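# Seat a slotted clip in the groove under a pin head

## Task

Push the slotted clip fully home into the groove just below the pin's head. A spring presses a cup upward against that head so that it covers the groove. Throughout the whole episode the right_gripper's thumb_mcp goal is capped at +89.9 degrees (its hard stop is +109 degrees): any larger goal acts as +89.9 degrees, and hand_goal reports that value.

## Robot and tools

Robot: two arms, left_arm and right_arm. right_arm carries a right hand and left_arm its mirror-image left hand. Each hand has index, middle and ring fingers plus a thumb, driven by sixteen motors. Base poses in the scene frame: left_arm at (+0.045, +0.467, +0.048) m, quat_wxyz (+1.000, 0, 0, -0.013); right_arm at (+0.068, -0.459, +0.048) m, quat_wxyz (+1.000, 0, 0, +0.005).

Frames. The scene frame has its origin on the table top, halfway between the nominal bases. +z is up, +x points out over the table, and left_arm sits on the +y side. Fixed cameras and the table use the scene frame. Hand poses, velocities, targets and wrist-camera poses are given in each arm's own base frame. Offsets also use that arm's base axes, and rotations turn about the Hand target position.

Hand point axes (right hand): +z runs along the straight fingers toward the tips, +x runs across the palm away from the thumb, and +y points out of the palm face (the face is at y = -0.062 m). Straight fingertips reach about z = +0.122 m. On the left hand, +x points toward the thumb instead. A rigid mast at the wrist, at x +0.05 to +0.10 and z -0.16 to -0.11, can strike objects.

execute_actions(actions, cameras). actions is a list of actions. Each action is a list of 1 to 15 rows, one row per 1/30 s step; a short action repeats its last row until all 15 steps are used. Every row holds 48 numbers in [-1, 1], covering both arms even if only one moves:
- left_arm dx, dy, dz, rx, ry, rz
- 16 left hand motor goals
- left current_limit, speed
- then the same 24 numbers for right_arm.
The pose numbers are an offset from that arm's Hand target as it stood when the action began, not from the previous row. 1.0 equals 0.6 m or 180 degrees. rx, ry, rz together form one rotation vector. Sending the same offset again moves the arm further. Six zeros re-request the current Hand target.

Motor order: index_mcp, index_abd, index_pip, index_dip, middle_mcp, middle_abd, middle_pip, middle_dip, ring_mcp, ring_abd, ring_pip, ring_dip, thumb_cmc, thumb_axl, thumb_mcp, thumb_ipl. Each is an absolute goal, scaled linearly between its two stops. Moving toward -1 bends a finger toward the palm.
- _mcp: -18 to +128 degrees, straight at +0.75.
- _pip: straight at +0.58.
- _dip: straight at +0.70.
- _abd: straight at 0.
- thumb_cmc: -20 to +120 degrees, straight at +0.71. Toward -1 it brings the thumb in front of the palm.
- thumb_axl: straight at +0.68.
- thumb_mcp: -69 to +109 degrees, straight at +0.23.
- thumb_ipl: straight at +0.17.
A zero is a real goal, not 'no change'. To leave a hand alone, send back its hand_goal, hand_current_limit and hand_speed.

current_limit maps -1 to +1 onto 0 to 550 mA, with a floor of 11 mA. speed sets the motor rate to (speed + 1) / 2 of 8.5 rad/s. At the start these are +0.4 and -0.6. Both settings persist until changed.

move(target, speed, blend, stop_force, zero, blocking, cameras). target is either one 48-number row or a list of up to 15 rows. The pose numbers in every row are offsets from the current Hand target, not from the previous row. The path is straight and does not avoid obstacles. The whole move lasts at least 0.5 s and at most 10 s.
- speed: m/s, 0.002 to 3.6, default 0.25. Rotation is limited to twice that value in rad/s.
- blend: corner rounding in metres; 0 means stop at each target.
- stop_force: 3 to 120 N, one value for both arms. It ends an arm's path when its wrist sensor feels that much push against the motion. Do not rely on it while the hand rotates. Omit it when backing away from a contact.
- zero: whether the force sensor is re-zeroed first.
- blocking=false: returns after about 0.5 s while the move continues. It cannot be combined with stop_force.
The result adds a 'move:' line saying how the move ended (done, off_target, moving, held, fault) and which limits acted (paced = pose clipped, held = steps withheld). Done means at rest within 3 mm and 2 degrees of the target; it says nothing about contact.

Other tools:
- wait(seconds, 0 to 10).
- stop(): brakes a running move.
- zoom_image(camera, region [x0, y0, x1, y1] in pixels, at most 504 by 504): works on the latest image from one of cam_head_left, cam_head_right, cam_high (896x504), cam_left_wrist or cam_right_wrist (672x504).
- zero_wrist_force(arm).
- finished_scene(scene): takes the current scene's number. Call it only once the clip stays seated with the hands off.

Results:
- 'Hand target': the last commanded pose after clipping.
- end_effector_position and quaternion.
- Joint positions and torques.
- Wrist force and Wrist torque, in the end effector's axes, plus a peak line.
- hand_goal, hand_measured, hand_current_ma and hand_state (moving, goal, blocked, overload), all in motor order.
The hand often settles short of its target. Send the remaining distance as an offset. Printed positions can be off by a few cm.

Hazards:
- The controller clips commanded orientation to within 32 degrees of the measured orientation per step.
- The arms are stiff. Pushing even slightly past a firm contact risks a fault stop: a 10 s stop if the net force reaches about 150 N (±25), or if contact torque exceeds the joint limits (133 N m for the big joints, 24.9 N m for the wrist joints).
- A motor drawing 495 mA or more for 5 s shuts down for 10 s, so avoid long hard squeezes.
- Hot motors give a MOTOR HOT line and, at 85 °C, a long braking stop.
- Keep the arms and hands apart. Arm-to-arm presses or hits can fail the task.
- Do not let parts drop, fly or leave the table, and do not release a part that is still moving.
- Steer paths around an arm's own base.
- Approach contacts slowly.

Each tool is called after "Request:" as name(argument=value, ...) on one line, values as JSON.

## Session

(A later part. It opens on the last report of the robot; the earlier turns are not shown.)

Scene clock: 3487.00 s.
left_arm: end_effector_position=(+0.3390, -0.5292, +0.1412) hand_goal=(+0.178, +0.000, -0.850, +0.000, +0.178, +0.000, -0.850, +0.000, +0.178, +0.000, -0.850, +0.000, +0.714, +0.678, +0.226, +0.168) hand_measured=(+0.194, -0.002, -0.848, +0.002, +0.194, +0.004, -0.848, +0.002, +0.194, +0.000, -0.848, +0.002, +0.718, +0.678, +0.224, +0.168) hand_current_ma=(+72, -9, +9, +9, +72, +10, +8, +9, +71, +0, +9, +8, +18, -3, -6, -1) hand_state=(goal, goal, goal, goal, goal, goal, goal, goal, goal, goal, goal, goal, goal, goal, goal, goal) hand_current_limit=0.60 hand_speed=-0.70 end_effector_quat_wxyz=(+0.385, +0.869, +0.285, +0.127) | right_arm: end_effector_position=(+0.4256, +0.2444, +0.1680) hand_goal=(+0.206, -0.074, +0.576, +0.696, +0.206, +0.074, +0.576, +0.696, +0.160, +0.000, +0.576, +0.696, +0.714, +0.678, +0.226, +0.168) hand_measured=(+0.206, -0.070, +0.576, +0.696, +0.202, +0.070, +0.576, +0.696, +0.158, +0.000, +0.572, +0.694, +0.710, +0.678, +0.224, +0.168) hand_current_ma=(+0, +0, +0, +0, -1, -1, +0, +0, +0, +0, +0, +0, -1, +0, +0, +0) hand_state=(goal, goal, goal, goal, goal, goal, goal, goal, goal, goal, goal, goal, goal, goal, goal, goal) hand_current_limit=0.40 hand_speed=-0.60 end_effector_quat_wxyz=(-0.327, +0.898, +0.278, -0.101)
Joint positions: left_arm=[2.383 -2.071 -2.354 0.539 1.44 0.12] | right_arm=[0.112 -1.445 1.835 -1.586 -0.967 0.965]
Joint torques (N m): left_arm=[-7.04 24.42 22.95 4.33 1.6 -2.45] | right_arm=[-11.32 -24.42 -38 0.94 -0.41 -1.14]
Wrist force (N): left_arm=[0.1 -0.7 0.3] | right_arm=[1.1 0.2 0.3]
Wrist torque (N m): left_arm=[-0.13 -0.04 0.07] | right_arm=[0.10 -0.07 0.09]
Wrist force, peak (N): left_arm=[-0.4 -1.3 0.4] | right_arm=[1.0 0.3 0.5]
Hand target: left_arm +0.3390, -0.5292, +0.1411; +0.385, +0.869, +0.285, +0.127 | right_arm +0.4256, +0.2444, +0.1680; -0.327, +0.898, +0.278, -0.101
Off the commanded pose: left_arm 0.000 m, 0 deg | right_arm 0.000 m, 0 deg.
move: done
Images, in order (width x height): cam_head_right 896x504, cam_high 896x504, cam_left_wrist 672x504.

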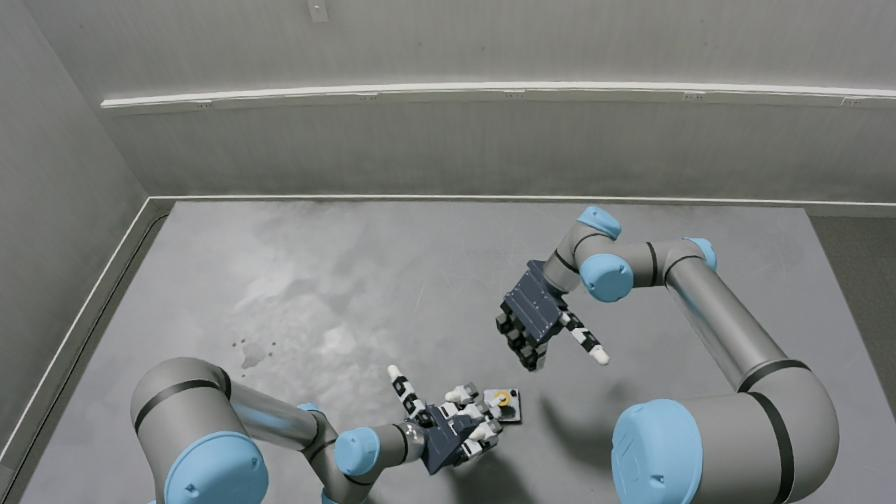

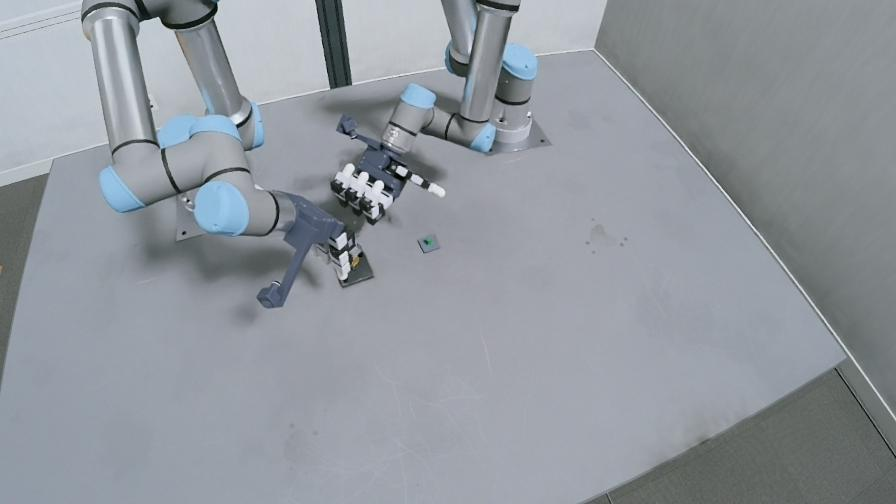

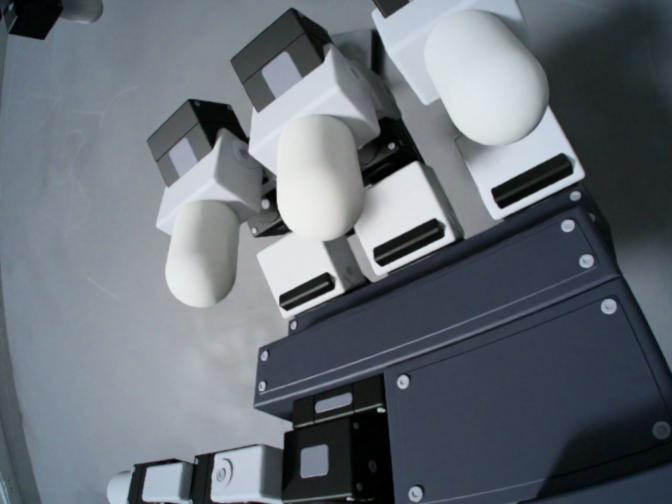

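Request:
move(target=[0,0,-0.09,0,0,0,0.178,0,-0.85,0.0,0.178,0,-0.85,0.0,0.178,0,-0.85,0.0,0.714,0.678,0.226,0.168,0.6,-0.7,0,0,0,0,0,0,0.2055,-0.074,0.576,0.696,0.2055,0.074,0.576,0.696,0.16,0,0.576,0.696,0.714,0.678,0.226,0.168,0.4,-0.6], speed=0.04, stop_force=8, cameras=["cam_left_wrist","cam_high","cam_head_right","cam_head_left"])

Request:
zoom_image(camera="cam_head_right", region=[450, 350, 550, 430])

Request:
zoom_image(camera="cam_head_left", region=[450, 350, 550, 430])

Scene clock: 3499.50 s.
left_arm: end_effector_position=(+0.3390, -0.5292, +0.0871) hand_goal=(+0.178, +0.000, -0.850, +0.000, +0.178, +0.000, -0.850, +0.000, +0.178, +0.000, -0.850, +0.000, +0.714, +0.678, +0.226, +0.168) hand_measured=(+0.194, -0.002, -0.848, +0.002, +0.194, +0.004, -0.848, +0.002, +0.194, +0.000, -0.848, +0.002, +0.718, +0.678, +0.224, +0.168) hand_current_ma=(+72, -9, +9, +9, +72, +10, +8, +9, +71, +0, +9, +8, +18, -3, -6, -1) hand_state=(goal, goal, goal, goal, goal, goal, goal, goal, goal, goal, goal, goal, goal, goal, goal, goal) hand_current_limit=0.60 hand_speed=-0.70 end_effector_quat_wxyz=(+0.385, +0.869, +0.285, +0.127) | right_arm: end_effector_position=(+0.4256, +0.2444, +0.1680) hand_goal=(+0.206, -0.074, +0.576, +0.696, +0.206, +0.074, +0.576, +0.696, +0.160, +0.000, +0.576, +0.696, +0.714, +0.678, +0.226, +0.168) hand_measured=(+0.206, -0.070, +0.576, +0.696, +0.202, +0.070, +0.576, +0.696, +0.158, +0.000, +0.572, +0.694, +0.710, +0.678, +0.224, +0.168) hand_current_ma=(+0, +0, +0, +0, -1, -1, +0, +0, +0, +0, +0, +0, -1, +0, +0, +0) hand_state=(goal, goal, goal, goal, goal, goal, goal, goal, goal, goal, goal, goal, goal, goal, goal, goal) hand_current_limit=0.40 hand_speed=-0.60 end_effector_quat_wxyz=(-0.327, +0.898, +0.278, -0.101)
Joint positions: left_arm=[2.383 -2.246 -2.34 0.7 1.441 0.12] | right_arm=[0.112 -1.445 1.835 -1.586 -0.967 0.965]
Joint torques (N m): left_arm=[2.61 27.81 18.68 4.47 1.4 -1.19] | right_arm=[-10.49 -23.86 -37.72 0.89 -0.22 -1.09]
Wrist force (N): left_arm=[-0.1 -0.9 0.4] | right_arm=[1.0 0.3 0.1]
Wrist torque (N m): left_arm=[-0.19 -0.03 0.08] | right_arm=[0.14 -0.07 0.10]
Wrist force, peak (N): left_arm=[-0.1 -1.1 0.8] | right_arm=[0.9 0.5 0.6]
Hand target: left_arm +0.3390, -0.5292, +0.0871; +0.385, +0.869, +0.285, +0.127 | right_arm +0.4256, +0.2444, +0.1680; -0.327, +0.898, +0.278, -0.101
Off the commanded pose: left_arm 0.000 m, 0 deg | right_arm 0.000 m, 0 deg.
move: done
Images, in order (width x height): cam_head_left 896x504, cam_head_right 896x504, cam_high 896x504, cam_left_wrist 672x504.

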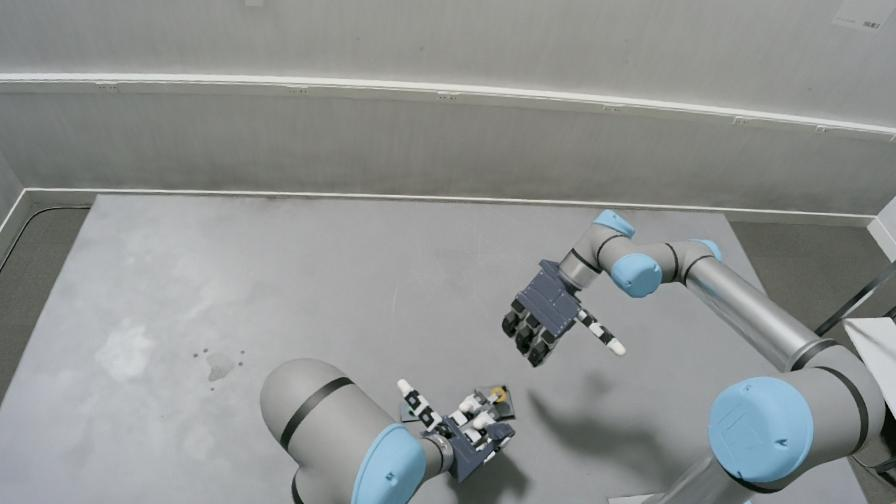

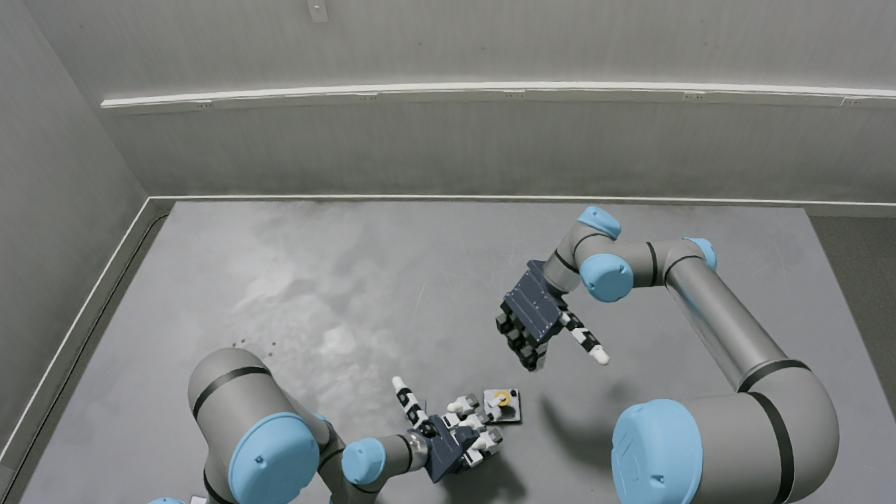

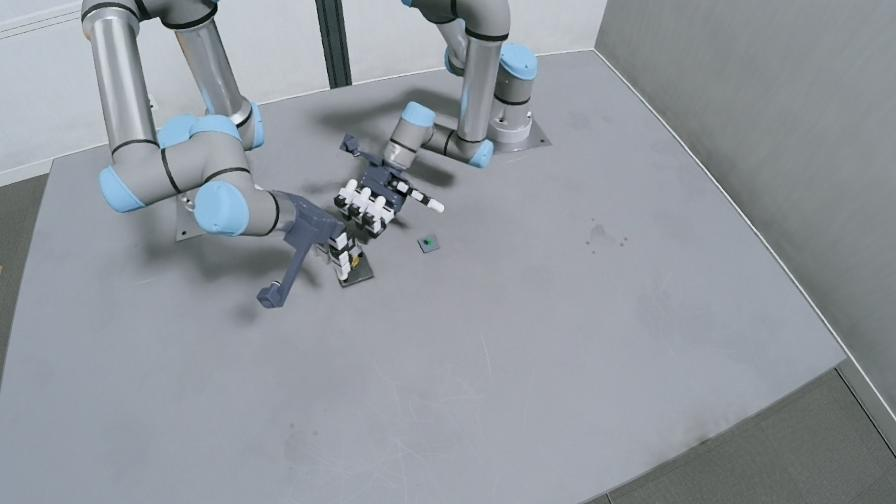

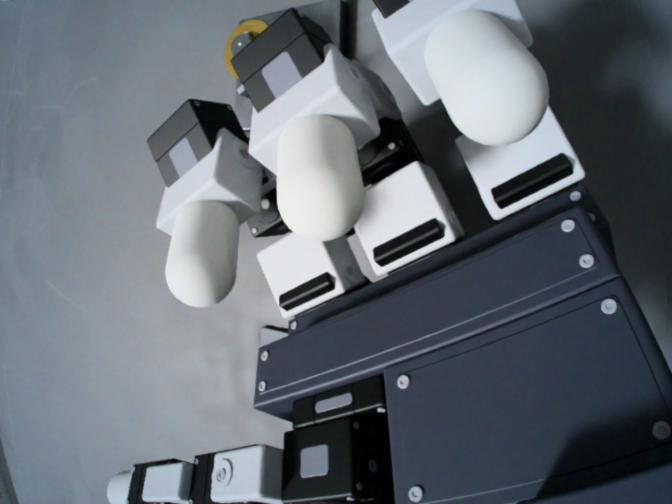

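Scaled by 5.040.

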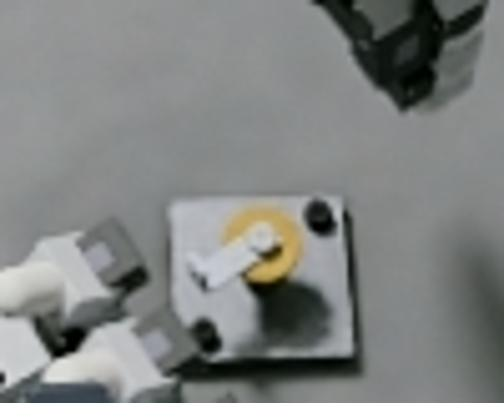

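Scaled by 5.040.

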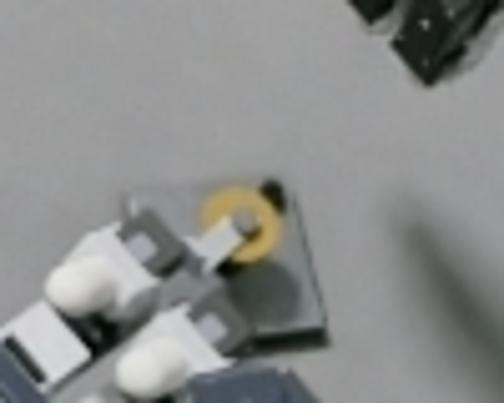

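Request:
move(target=[0,0,-0.045,0,0,0,0.178,0,-0.85,0.0,0.178,0,-0.85,0.0,0.178,0,-0.85,0.0,0.714,0.678,0.226,0.168,0.6,-0.7,0,0,0,0,0,0,0.2055,-0.074,0.576,0.696,0.2055,0.074,0.576,0.696,0.16,0,0.576,0.696,0.714,0.678,0.226,0.168,0.4,-0.6], speed=0.03, stop_force=5, cameras=["cam_left_wrist","cam_head_right","cam_head_left"])

Request:
zoom_image(camera="cam_head_right", region=[450, 370, 530, 430])

Request:
zoom_image(camera="cam_head_left", region=[450, 370, 530, 430])

Request:
zoom_image(camera="cam_left_wrist", region=[130, 0, 310, 135])

Scene clock: 3510.47 s.
left_arm: end_effector_position=(+0.3390, -0.5292, +0.0601) hand_goal=(+0.178, +0.000, -0.850, +0.000, +0.178, +0.000, -0.850, +0.000, +0.178, +0.000, -0.850, +0.000, +0.714, +0.678, +0.226, +0.168) hand_measured=(+0.194, -0.002, -0.848, +0.002, +0.194, +0.004, -0.848, +0.002, +0.194, +0.000, -0.848, +0.002, +0.718, +0.678, +0.224, +0.168) hand_current_ma=(+72, -9, +9, +9, +72, +10, +8, +9, +71, +0, +9, +8, +18, -3, -6, -1) hand_state=(goal, goal, goal, goal, goal, goal, goal, goal, goal, goal, goal, goal, goal, goal, goal, goal) hand_current_limit=0.60 hand_speed=-0.70 end_effector_quat_wxyz=(+0.385, +0.869, +0.285, +0.127) | right_arm: end_effector_position=(+0.4256, +0.2444, +0.1680) hand_goal=(+0.206, -0.074, +0.576, +0.696, +0.206, +0.074, +0.576, +0.696, +0.160, +0.000, +0.576, +0.696, +0.714, +0.678, +0.226, +0.168) hand_measured=(+0.206, -0.070, +0.576, +0.696, +0.202, +0.070, +0.576, +0.696, +0.158, +0.000, +0.572, +0.694, +0.710, +0.678, +0.224, +0.168) hand_current_ma=(+0, +0, +0, +0, -1, -1, +0, +0, +0, +0, +0, +0, -1, +0, +0, +0) hand_state=(goal, goal, goal, goal, goal, goal, goal, goal, goal, goal, goal, goal, goal, goal, goal, goal) hand_current_limit=0.40 hand_speed=-0.60 end_effector_quat_wxyz=(-0.327, +0.898, +0.278, -0.101)
Joint positions: left_arm=[2.383 -2.333 -2.325 0.772 1.441 0.12] | right_arm=[0.112 -1.445 1.835 -1.586 -0.967 0.965]
Joint torques (N m): left_arm=[5.27 29.27 17.25 4.46 1.42 -0.51] | right_arm=[-11.4 -24.02 -37.33 0.89 -0.24 -1.09]
Wrist force (N): left_arm=[-0.1 -0.9 0.2] | right_arm=[0.8 0.3 0.4]
Wrist torque (N m): left_arm=[-0.15 -0.04 0.09] | right_arm=[0.11 -0.04 0.07]
Wrist force, peak (N): left_arm=[-0.1 -1.1 0.6] | right_arm=[1.2 0.1 0.1]
Hand target: left_arm +0.3390, -0.5292, +0.0601; +0.385, +0.869, +0.285, +0.127 | right_arm +0.4256, +0.2444, +0.1680; -0.327, +0.898, +0.278, -0.101
Off the commanded pose: left_arm 0.000 m, 0 deg | right_arm 0.000 m, 0 deg.
move: done
Images, in order (width x height): cam_head_left 896x504, cam_head_right 896x504, cam_left_wrist 672x504.

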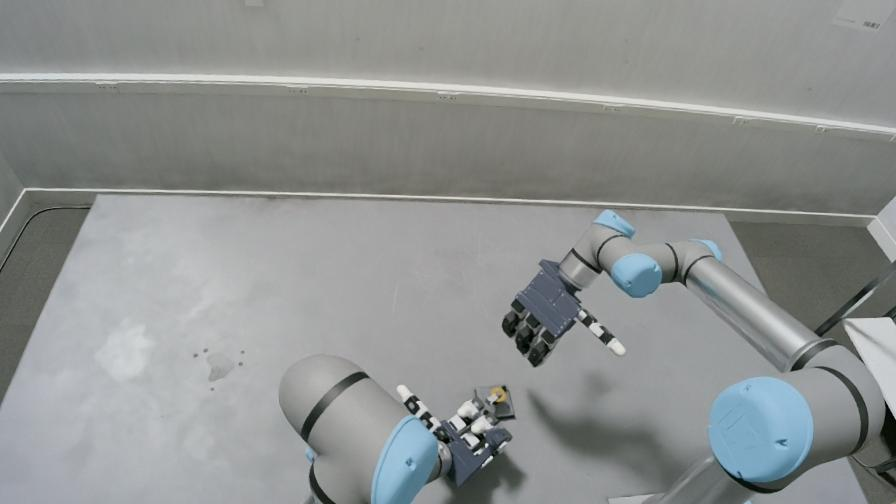

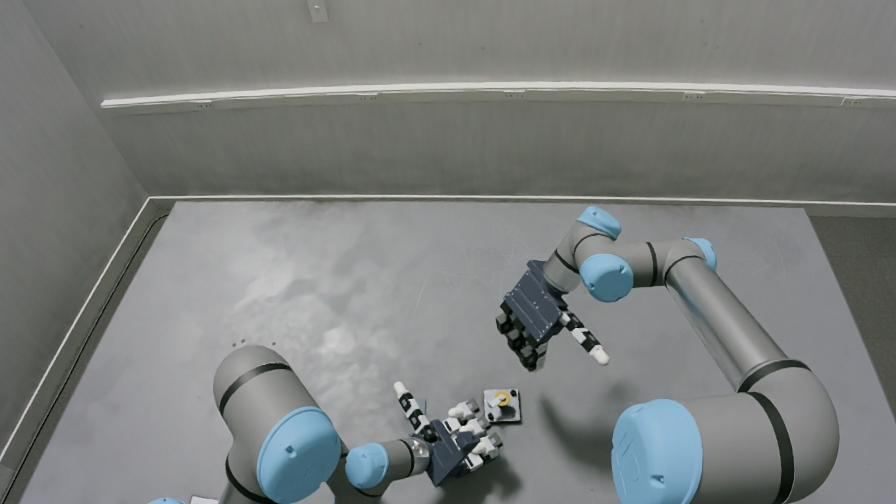

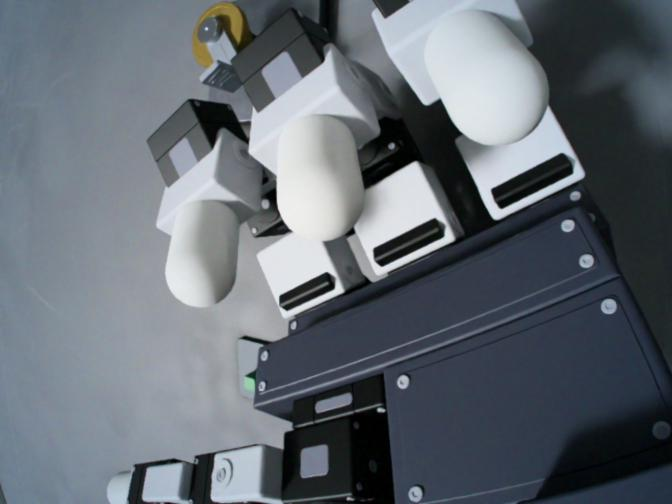

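Scaled by 6.300.

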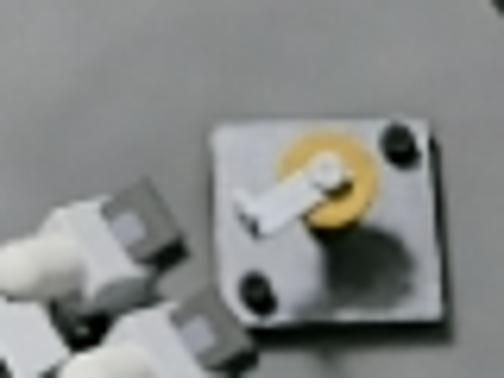

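Scaled by 6.300.

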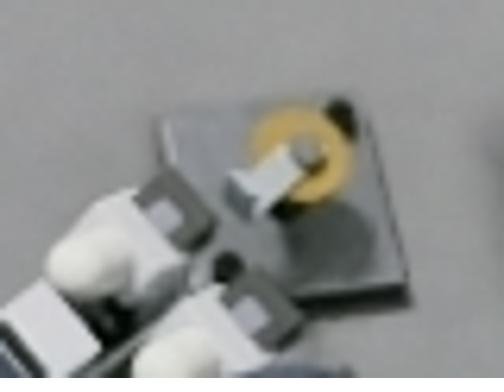

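Scaled by 2.800 from the camera's 672x504 image, which has a finer 960x720 frame.

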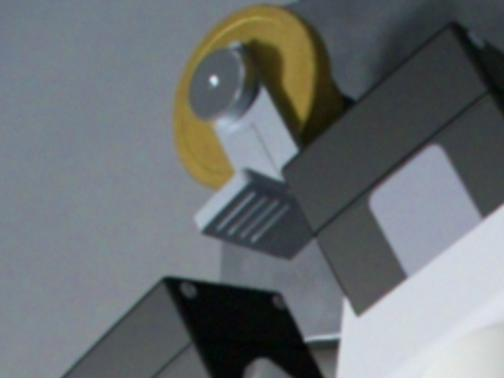

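Request:
move(target=[0.0109,-0.01474,-0.005,0,0,0,0.178,0,-0.85,0.0,0.178,0,-0.85,0.0,0.178,0,-0.85,0.0,0.714,0.678,0.226,0.168,0.6,-0.7,0,0,0,0,0,0,0.2055,-0.074,0.576,0.696,0.2055,0.074,0.576,0.696,0.16,0,0.576,0.696,0.714,0.678,0.226,0.168,0.4,-0.6], speed=0.01, stop_force=3, cameras=["cam_left_wrist","cam_head_right","cam_head_left"])

Request:
zoom_image(camera="cam_head_right", region=[450, 370, 530, 430])

Request:
zoom_image(camera="cam_head_left", region=[450, 370, 530, 430])

Request:
zoom_image(camera="cam_left_wrist", region=[130, 0, 310, 135])

Scene clock: 3553.77 s.
left_arm: end_effector_position=(+0.3455, -0.5381, +0.0571) hand_goal=(+0.178, +0.000, -0.850, +0.000, +0.178, +0.000, -0.850, +0.000, +0.178, +0.000, -0.850, +0.000, +0.714, +0.678, +0.226, +0.168) hand_measured=(+0.194, -0.002, -0.848, +0.002, +0.194, +0.004, -0.848, +0.002, +0.194, +0.000, -0.848, +0.002, +0.718, +0.678, +0.224, +0.168) hand_current_ma=(+72, -9, +9, +9, +72, +10, +8, +9, +71, +0, +9, +8, +18, -3, -6, -1) hand_state=(goal, goal, goal, goal, goal, goal, goal, goal, goal, goal, goal, goal, goal, goal, goal, goal) hand_current_limit=0.60 hand_speed=-0.70 end_effector_quat_wxyz=(+0.385, +0.869, +0.285, +0.127) | right_arm: end_effector_position=(+0.4256, +0.2444, +0.1680) hand_goal=(+0.206, -0.074, +0.576, +0.696, +0.206, +0.074, +0.576, +0.696, +0.160, +0.000, +0.576, +0.696, +0.714, +0.678, +0.226, +0.168) hand_measured=(+0.206, -0.070, +0.576, +0.696, +0.202, +0.070, +0.576, +0.696, +0.158, +0.000, +0.572, +0.694, +0.710, +0.678, +0.224, +0.168) hand_current_ma=(+0, +0, +0, +0, -1, -1, +0, +0, +0, +0, +0, +0, -1, +0, +0, +0) hand_state=(goal, goal, goal, goal, goal, goal, goal, goal, goal, goal, goal, goal, goal, goal, goal, goal) hand_current_limit=0.40 hand_speed=-0.60 end_effector_quat_wxyz=(-0.327, +0.898, +0.278, -0.101)
Joint positions: left_arm=[2.378 -2.345 -2.293 0.752 1.444 0.117] | right_arm=[0.112 -1.445 1.835 -1.586 -0.967 0.965]
Joint torques (N m): left_arm=[-5.9 30.54 18.02 1.45 1.58 -2.38] | right_arm=[-11 -23.58 -37.91 0.79 0.04 -1.04]
Wrist force (N): left_arm=[-0.4 -0.8 0.1] | right_arm=[0.8 0.1 0.2]
Wrist torque (N m): left_arm=[-0.11 0.01 0.06] | right_arm=[0.10 -0.05 0.07]
Wrist force, peak (N): left_arm=[-0.3 -1.3 0.0] | right_arm=[1.3 0.2 0.5]
Hand target: left_arm +0.3455, -0.5381, +0.0571; +0.385, +0.869, +0.285, +0.127 | right_arm +0.4256, +0.2444, +0.1680; -0.327, +0.898, +0.278, -0.101
Off the commanded pose: left_arm 0.000 m, 0 deg | right_arm 0.000 m, 0 deg.
move: done
Images, in order (width x height): cam_head_left 896x504, cam_head_right 896x504, cam_left_wrist 672x504.

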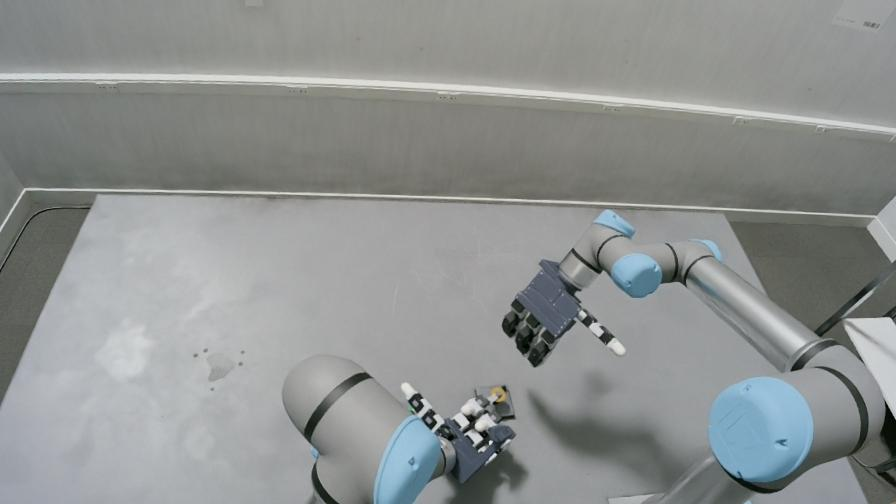

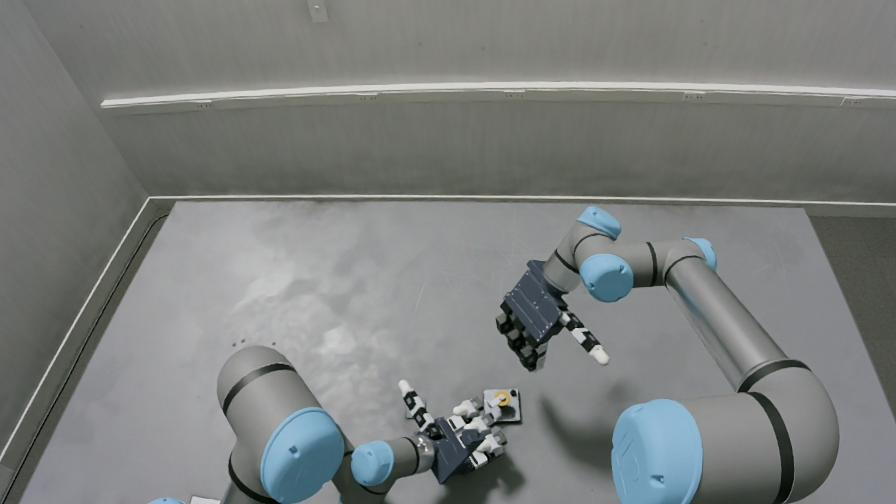

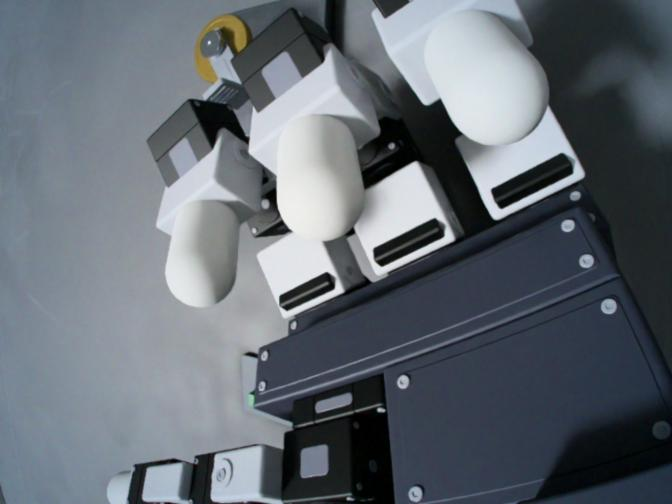

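Scaled by 6.300.

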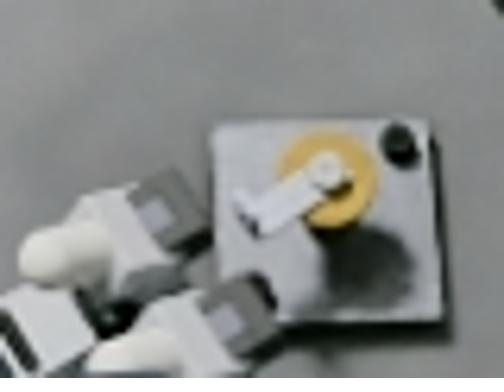

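Scaled by 6.300.

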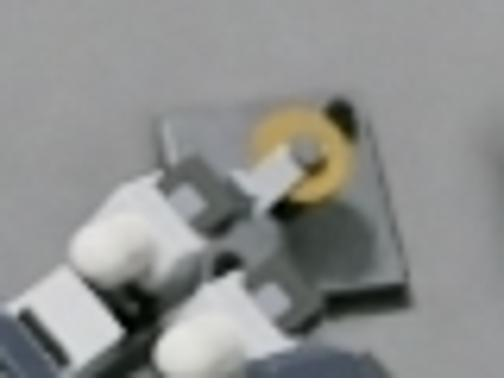

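Scaled by 2.800 from the camera's 672x504 image, which has a finer 960x720 frame.

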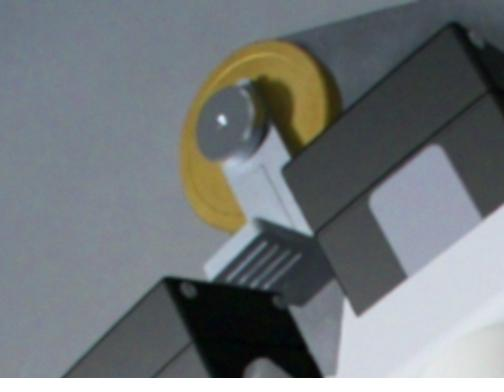

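Request:
move(target=[0.0099,-0.0134,0,0,0,0,0.178,0,-0.85,0.0,0.178,0,-0.85,0.0,0.178,0,-0.85,0.0,0.714,0.678,0.226,0.168,0.6,-0.7,0,0,0,0,0,0,0.2055,-0.074,0.576,0.696,0.2055,0.074,0.576,0.696,0.16,0,0.576,0.696,0.714,0.678,0.226,0.168,0.4,-0.6], speed=0.012, stop_force=3, cameras=["all"])

Scene clock: 3573.93 s.
left_arm: end_effector_position=(+0.3515, -0.5461, +0.0571) hand_goal=(+0.178, +0.000, -0.850, +0.000, +0.178, +0.000, -0.850, +0.000, +0.178, +0.000, -0.850, +0.000, +0.714, +0.678, +0.226, +0.168) hand_measured=(+0.194, -0.002, -0.848, +0.002, +0.194, +0.004, -0.848, +0.002, +0.194, +0.000, -0.848, +0.002, +0.718, +0.678, +0.224, +0.168) hand_current_ma=(+72, -9, +9, +9, +72, +10, +8, +9, +71, +0, +9, +8, +18, -3, -6, -1) hand_state=(goal, goal, goal, goal, goal, goal, goal, goal, goal, goal, goal, goal, goal, goal, goal, goal) hand_current_limit=0.60 hand_speed=-0.70 end_effector_quat_wxyz=(+0.385, +0.869, +0.285, +0.127) | right_arm: end_effector_position=(+0.4256, +0.2444, +0.1680) hand_goal=(+0.206, -0.074, +0.576, +0.696, +0.206, +0.074, +0.576, +0.696, +0.160, +0.000, +0.576, +0.696, +0.714, +0.678, +0.226, +0.168) hand_measured=(+0.206, -0.070, +0.576, +0.696, +0.202, +0.070, +0.576, +0.696, +0.158, +0.000, +0.572, +0.694, +0.710, +0.678, +0.224, +0.168) hand_current_ma=(+0, +0, +0, +0, -1, -1, +0, +0, +0, +0, +0, +0, -1, +0, +0, +0) hand_state=(goal, goal, goal, goal, goal, goal, goal, goal, goal, goal, goal, goal, goal, goal, goal, goal) hand_current_limit=0.40 hand_speed=-0.60 end_effector_quat_wxyz=(-0.327, +0.898, +0.278, -0.101)
Joint positions: left_arm=[2.374 -2.348 -2.265 0.728 1.447 0.114] | right_arm=[0.112 -1.445 1.835 -1.586 -0.967 0.965]
Joint torques (N m): left_arm=[-6.68 30.86 18.98 1.46 1.6 -2.37] | right_arm=[-10.43 -24.1 -37.61 0.89 0.12 -1.07]
Wrist force (N): left_arm=[-0.2 -0.6 0.3] | right_arm=[0.7 0.0 0.1]
Wrist torque (N m): left_arm=[-0.11 -0.01 0.06] | right_arm=[0.10 -0.03 0.07]
Wrist force, peak (N): left_arm=[-0.1 -1.4 0.0] | right_arm=[1.1 0.0 0.3]
Hand target: left_arm +0.3515, -0.5461, +0.0571; +0.385, +0.869, +0.285, +0.127 | right_arm +0.4256, +0.2444, +0.1680; -0.327, +0.898, +0.278, -0.101
Off the commanded pose: left_arm 0.000 m, 0 deg | right_arm 0.000 m, 0 deg.
move: done

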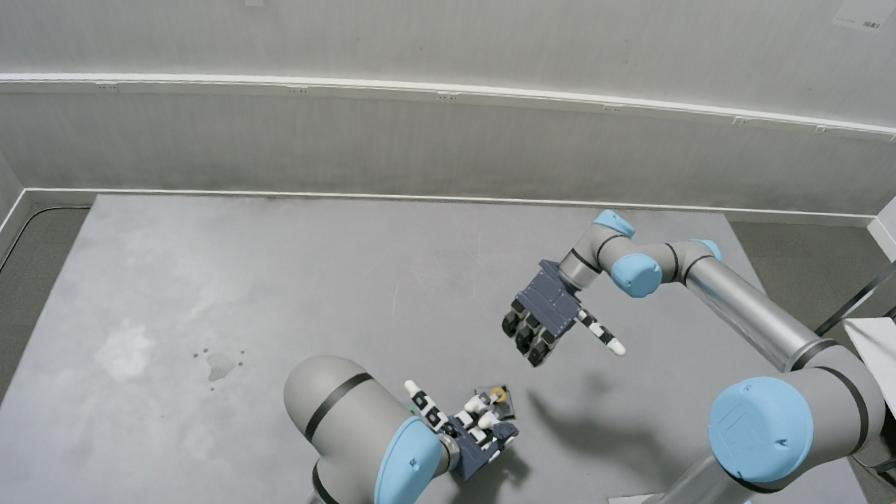

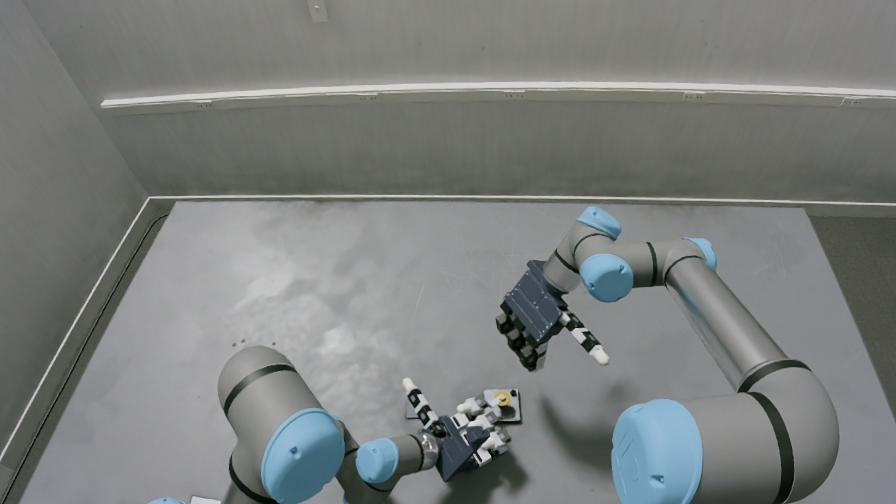

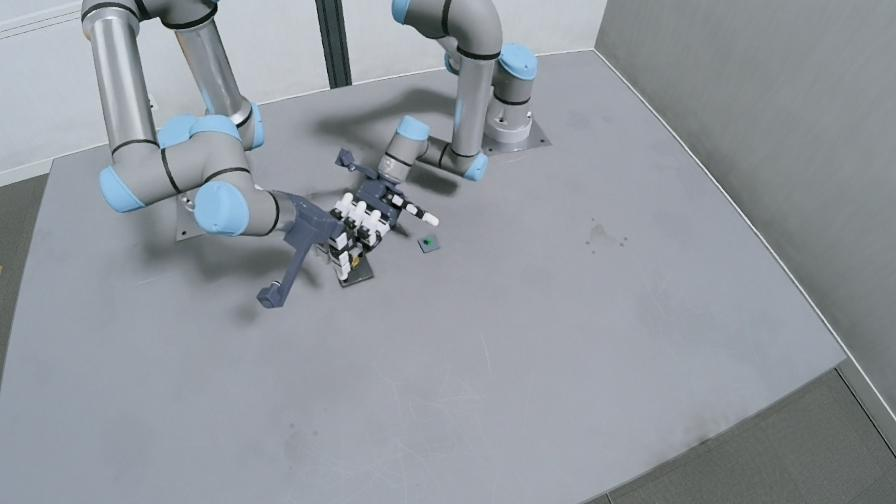

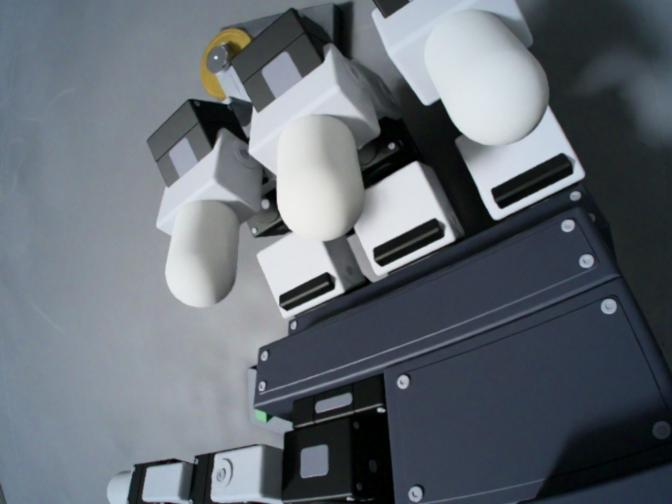

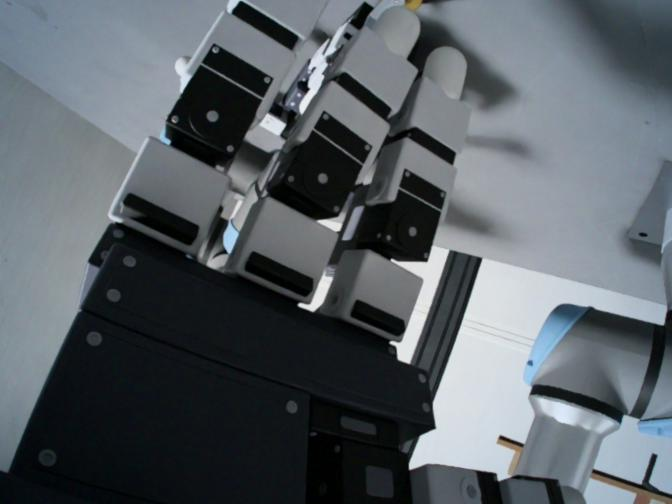

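Request:
zoom_image(camera="cam_left_wrist", region=[130, 0, 350, 165])

Request:
zoom_image(camera="cam_head_left", region=[440, 370, 540, 470])

Request:
zoom_image(camera="cam_head_right", region=[440, 370, 540, 470])

Scaled by 2.291 from the camera's 672x504 image, which has a finer 960x720 frame.

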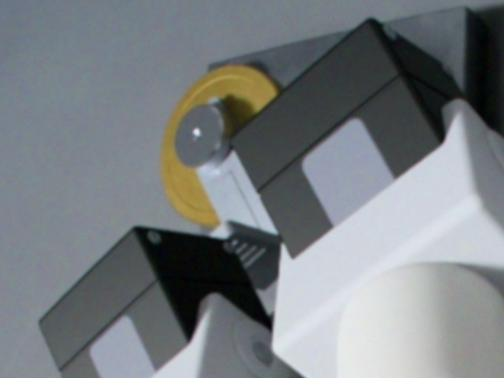

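Scaled by 5.040.

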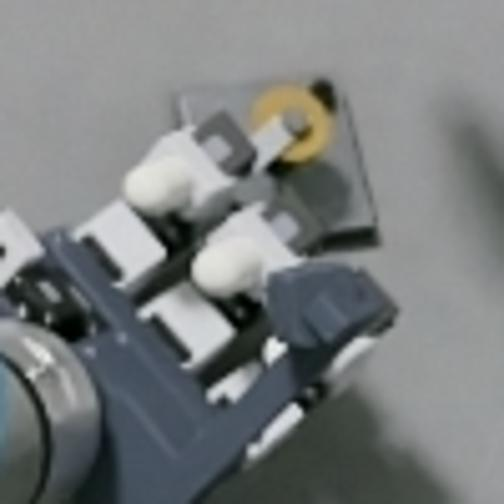

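Scaled by 5.040.

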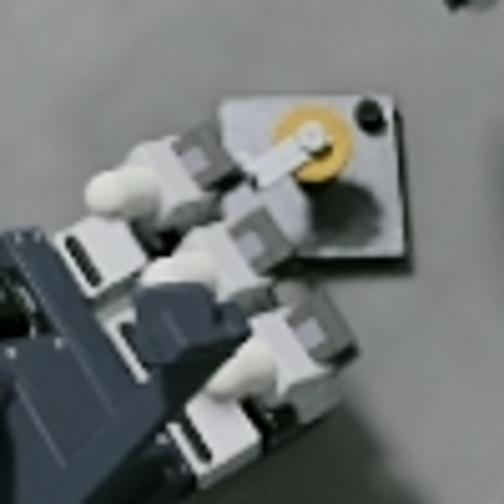

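Request:
zoom_image(camera="cam_left_wrist", region=[180, 20, 310, 150])

Request:
zoom_image(camera="cam_left_wrist", region=[140, 80, 270, 210])

Scaled by 3.877 from the camera's 672x504 image, which has a finer 960x720 frame.

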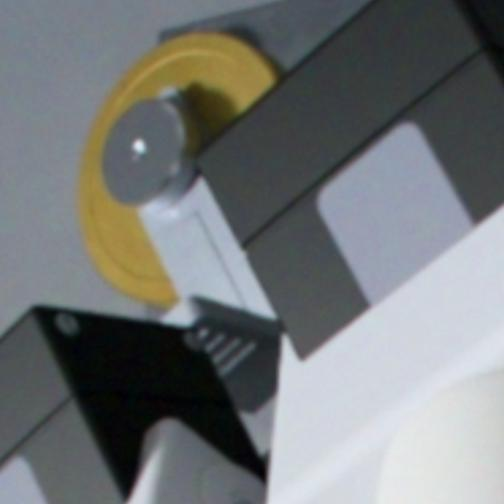

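Scaled by 3.877 from the camera's 672x504 image, which has a finer 960x720 frame.

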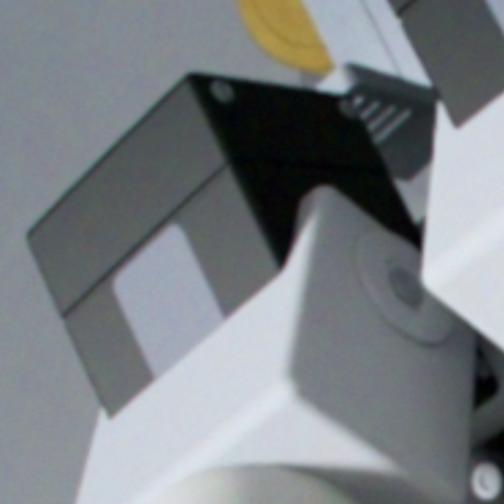

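Request:
move(target=[0.0099,-0.0134,0,0,0,0,0.178,0,-0.85,0.0,0.178,0,-0.85,0.0,0.178,0,-0.85,0.0,0.714,0.678,0.226,0.168,0.6,-0.7,0,0,0,0,0,0,0.2055,-0.074,0.576,0.696,0.2055,0.074,0.576,0.696,0.16,0,0.576,0.696,0.714,0.678,0.226,0.168,0.4,-0.6], speed=0.01, stop_force=3, cameras=["cam_left_wrist","cam_head_right"])

Request:
zoom_image(camera="cam_left_wrist", region=[140, 20, 320, 170])

Request:
zoom_image(camera="cam_head_right", region=[440, 370, 540, 470])

Scene clock: 3621.53 s.
left_arm: end_effector_position=(+0.3574, -0.5541, +0.0571) hand_goal=(+0.178, +0.000, -0.850, +0.000, +0.178, +0.000, -0.850, +0.000, +0.178, +0.000, -0.850, +0.000, +0.714, +0.678, +0.226, +0.168) hand_measured=(+0.194, -0.002, -0.848, +0.002, +0.194, +0.004, -0.848, +0.002, +0.194, +0.000, -0.848, +0.002, +0.718, +0.678, +0.224, +0.168) hand_current_ma=(+72, -9, +9, +9, +72, +10, +8, +9, +71, +0, +9, +8, +18, -3, -6, -1) hand_state=(goal, goal, goal, goal, goal, goal, goal, goal, goal, goal, goal, goal, goal, goal, goal, goal) hand_current_limit=0.60 hand_speed=-0.70 end_effector_quat_wxyz=(+0.385, +0.869, +0.285, +0.127) | right_arm: end_effector_position=(+0.4256, +0.2444, +0.1680) hand_goal=(+0.206, -0.074, +0.576, +0.696, +0.206, +0.074, +0.576, +0.696, +0.160, +0.000, +0.576, +0.696, +0.714, +0.678, +0.226, +0.168) hand_measured=(+0.206, -0.070, +0.576, +0.696, +0.202, +0.070, +0.576, +0.696, +0.158, +0.000, +0.572, +0.694, +0.710, +0.678, +0.224, +0.168) hand_current_ma=(+0, +0, +0, +0, -1, -1, +0, +0, +0, +0, +0, +0, -1, +0, +0, +0) hand_state=(goal, goal, goal, goal, goal, goal, goal, goal, goal, goal, goal, goal, goal, goal, goal, goal) hand_current_limit=0.40 hand_speed=-0.60 end_effector_quat_wxyz=(-0.327, +0.898, +0.278, -0.101)
Joint positions: left_arm=[2.37 -2.352 -2.238 0.704 1.45 0.111] | right_arm=[0.112 -1.445 1.835 -1.586 -0.967 0.965]
Joint torques (N m): left_arm=[-5.7 31.24 19.8 1.52 1.67 -2.42] | right_arm=[-10.01 -23.75 -37.76 0.89 0.39 -0.98]
Wrist force (N): left_arm=[-0.3 -0.8 0.5] | right_arm=[0.8 -0.1 0.2]
Wrist torque (N m): left_arm=[-0.16 -0.01 0.09] | right_arm=[0.07 -0.04 0.07]
Wrist force, peak (N): left_arm=[-0.2 -1.3 0.6] | right_arm=[1.1 0.5 0.2]
Hand target: left_arm +0.3574, -0.5541, +0.0571; +0.385, +0.869, +0.285, +0.127 | right_arm +0.4256, +0.2444, +0.1680; -0.327, +0.898, +0.278, -0.101
Off the commanded pose: left_arm 0.000 m, 0 deg | right_arm 0.000 m, 0 deg.
move: done
Images, in order (width x height): cam_head_right 896x504, cam_left_wrist 672x504.

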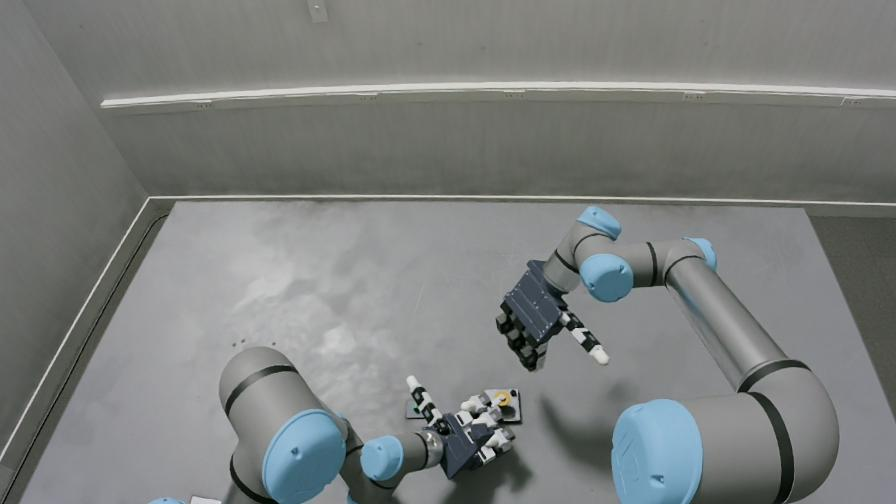

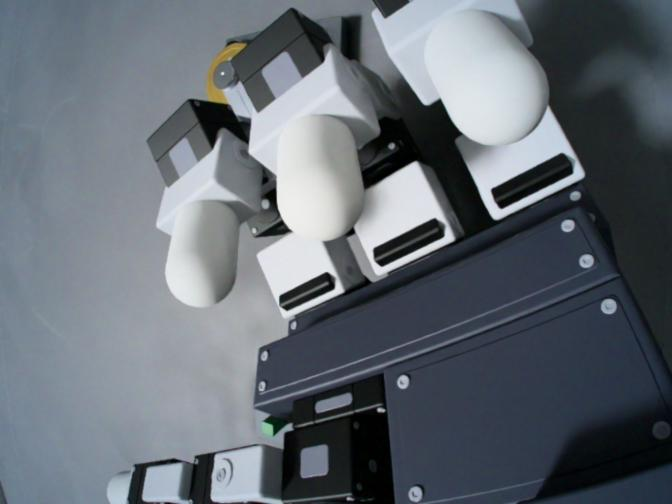

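Scaled by 2.800 from the camera's 672x504 image, which has a finer 960x720 frame.

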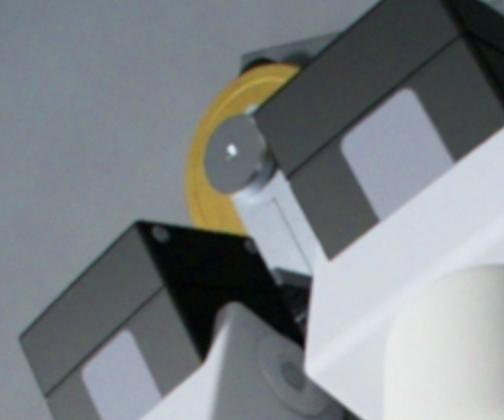

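Scaled by 5.040.

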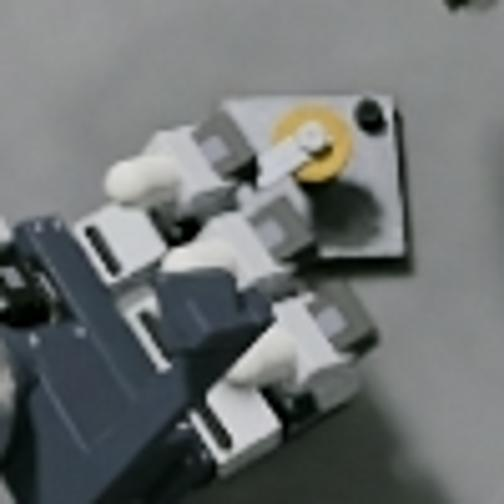

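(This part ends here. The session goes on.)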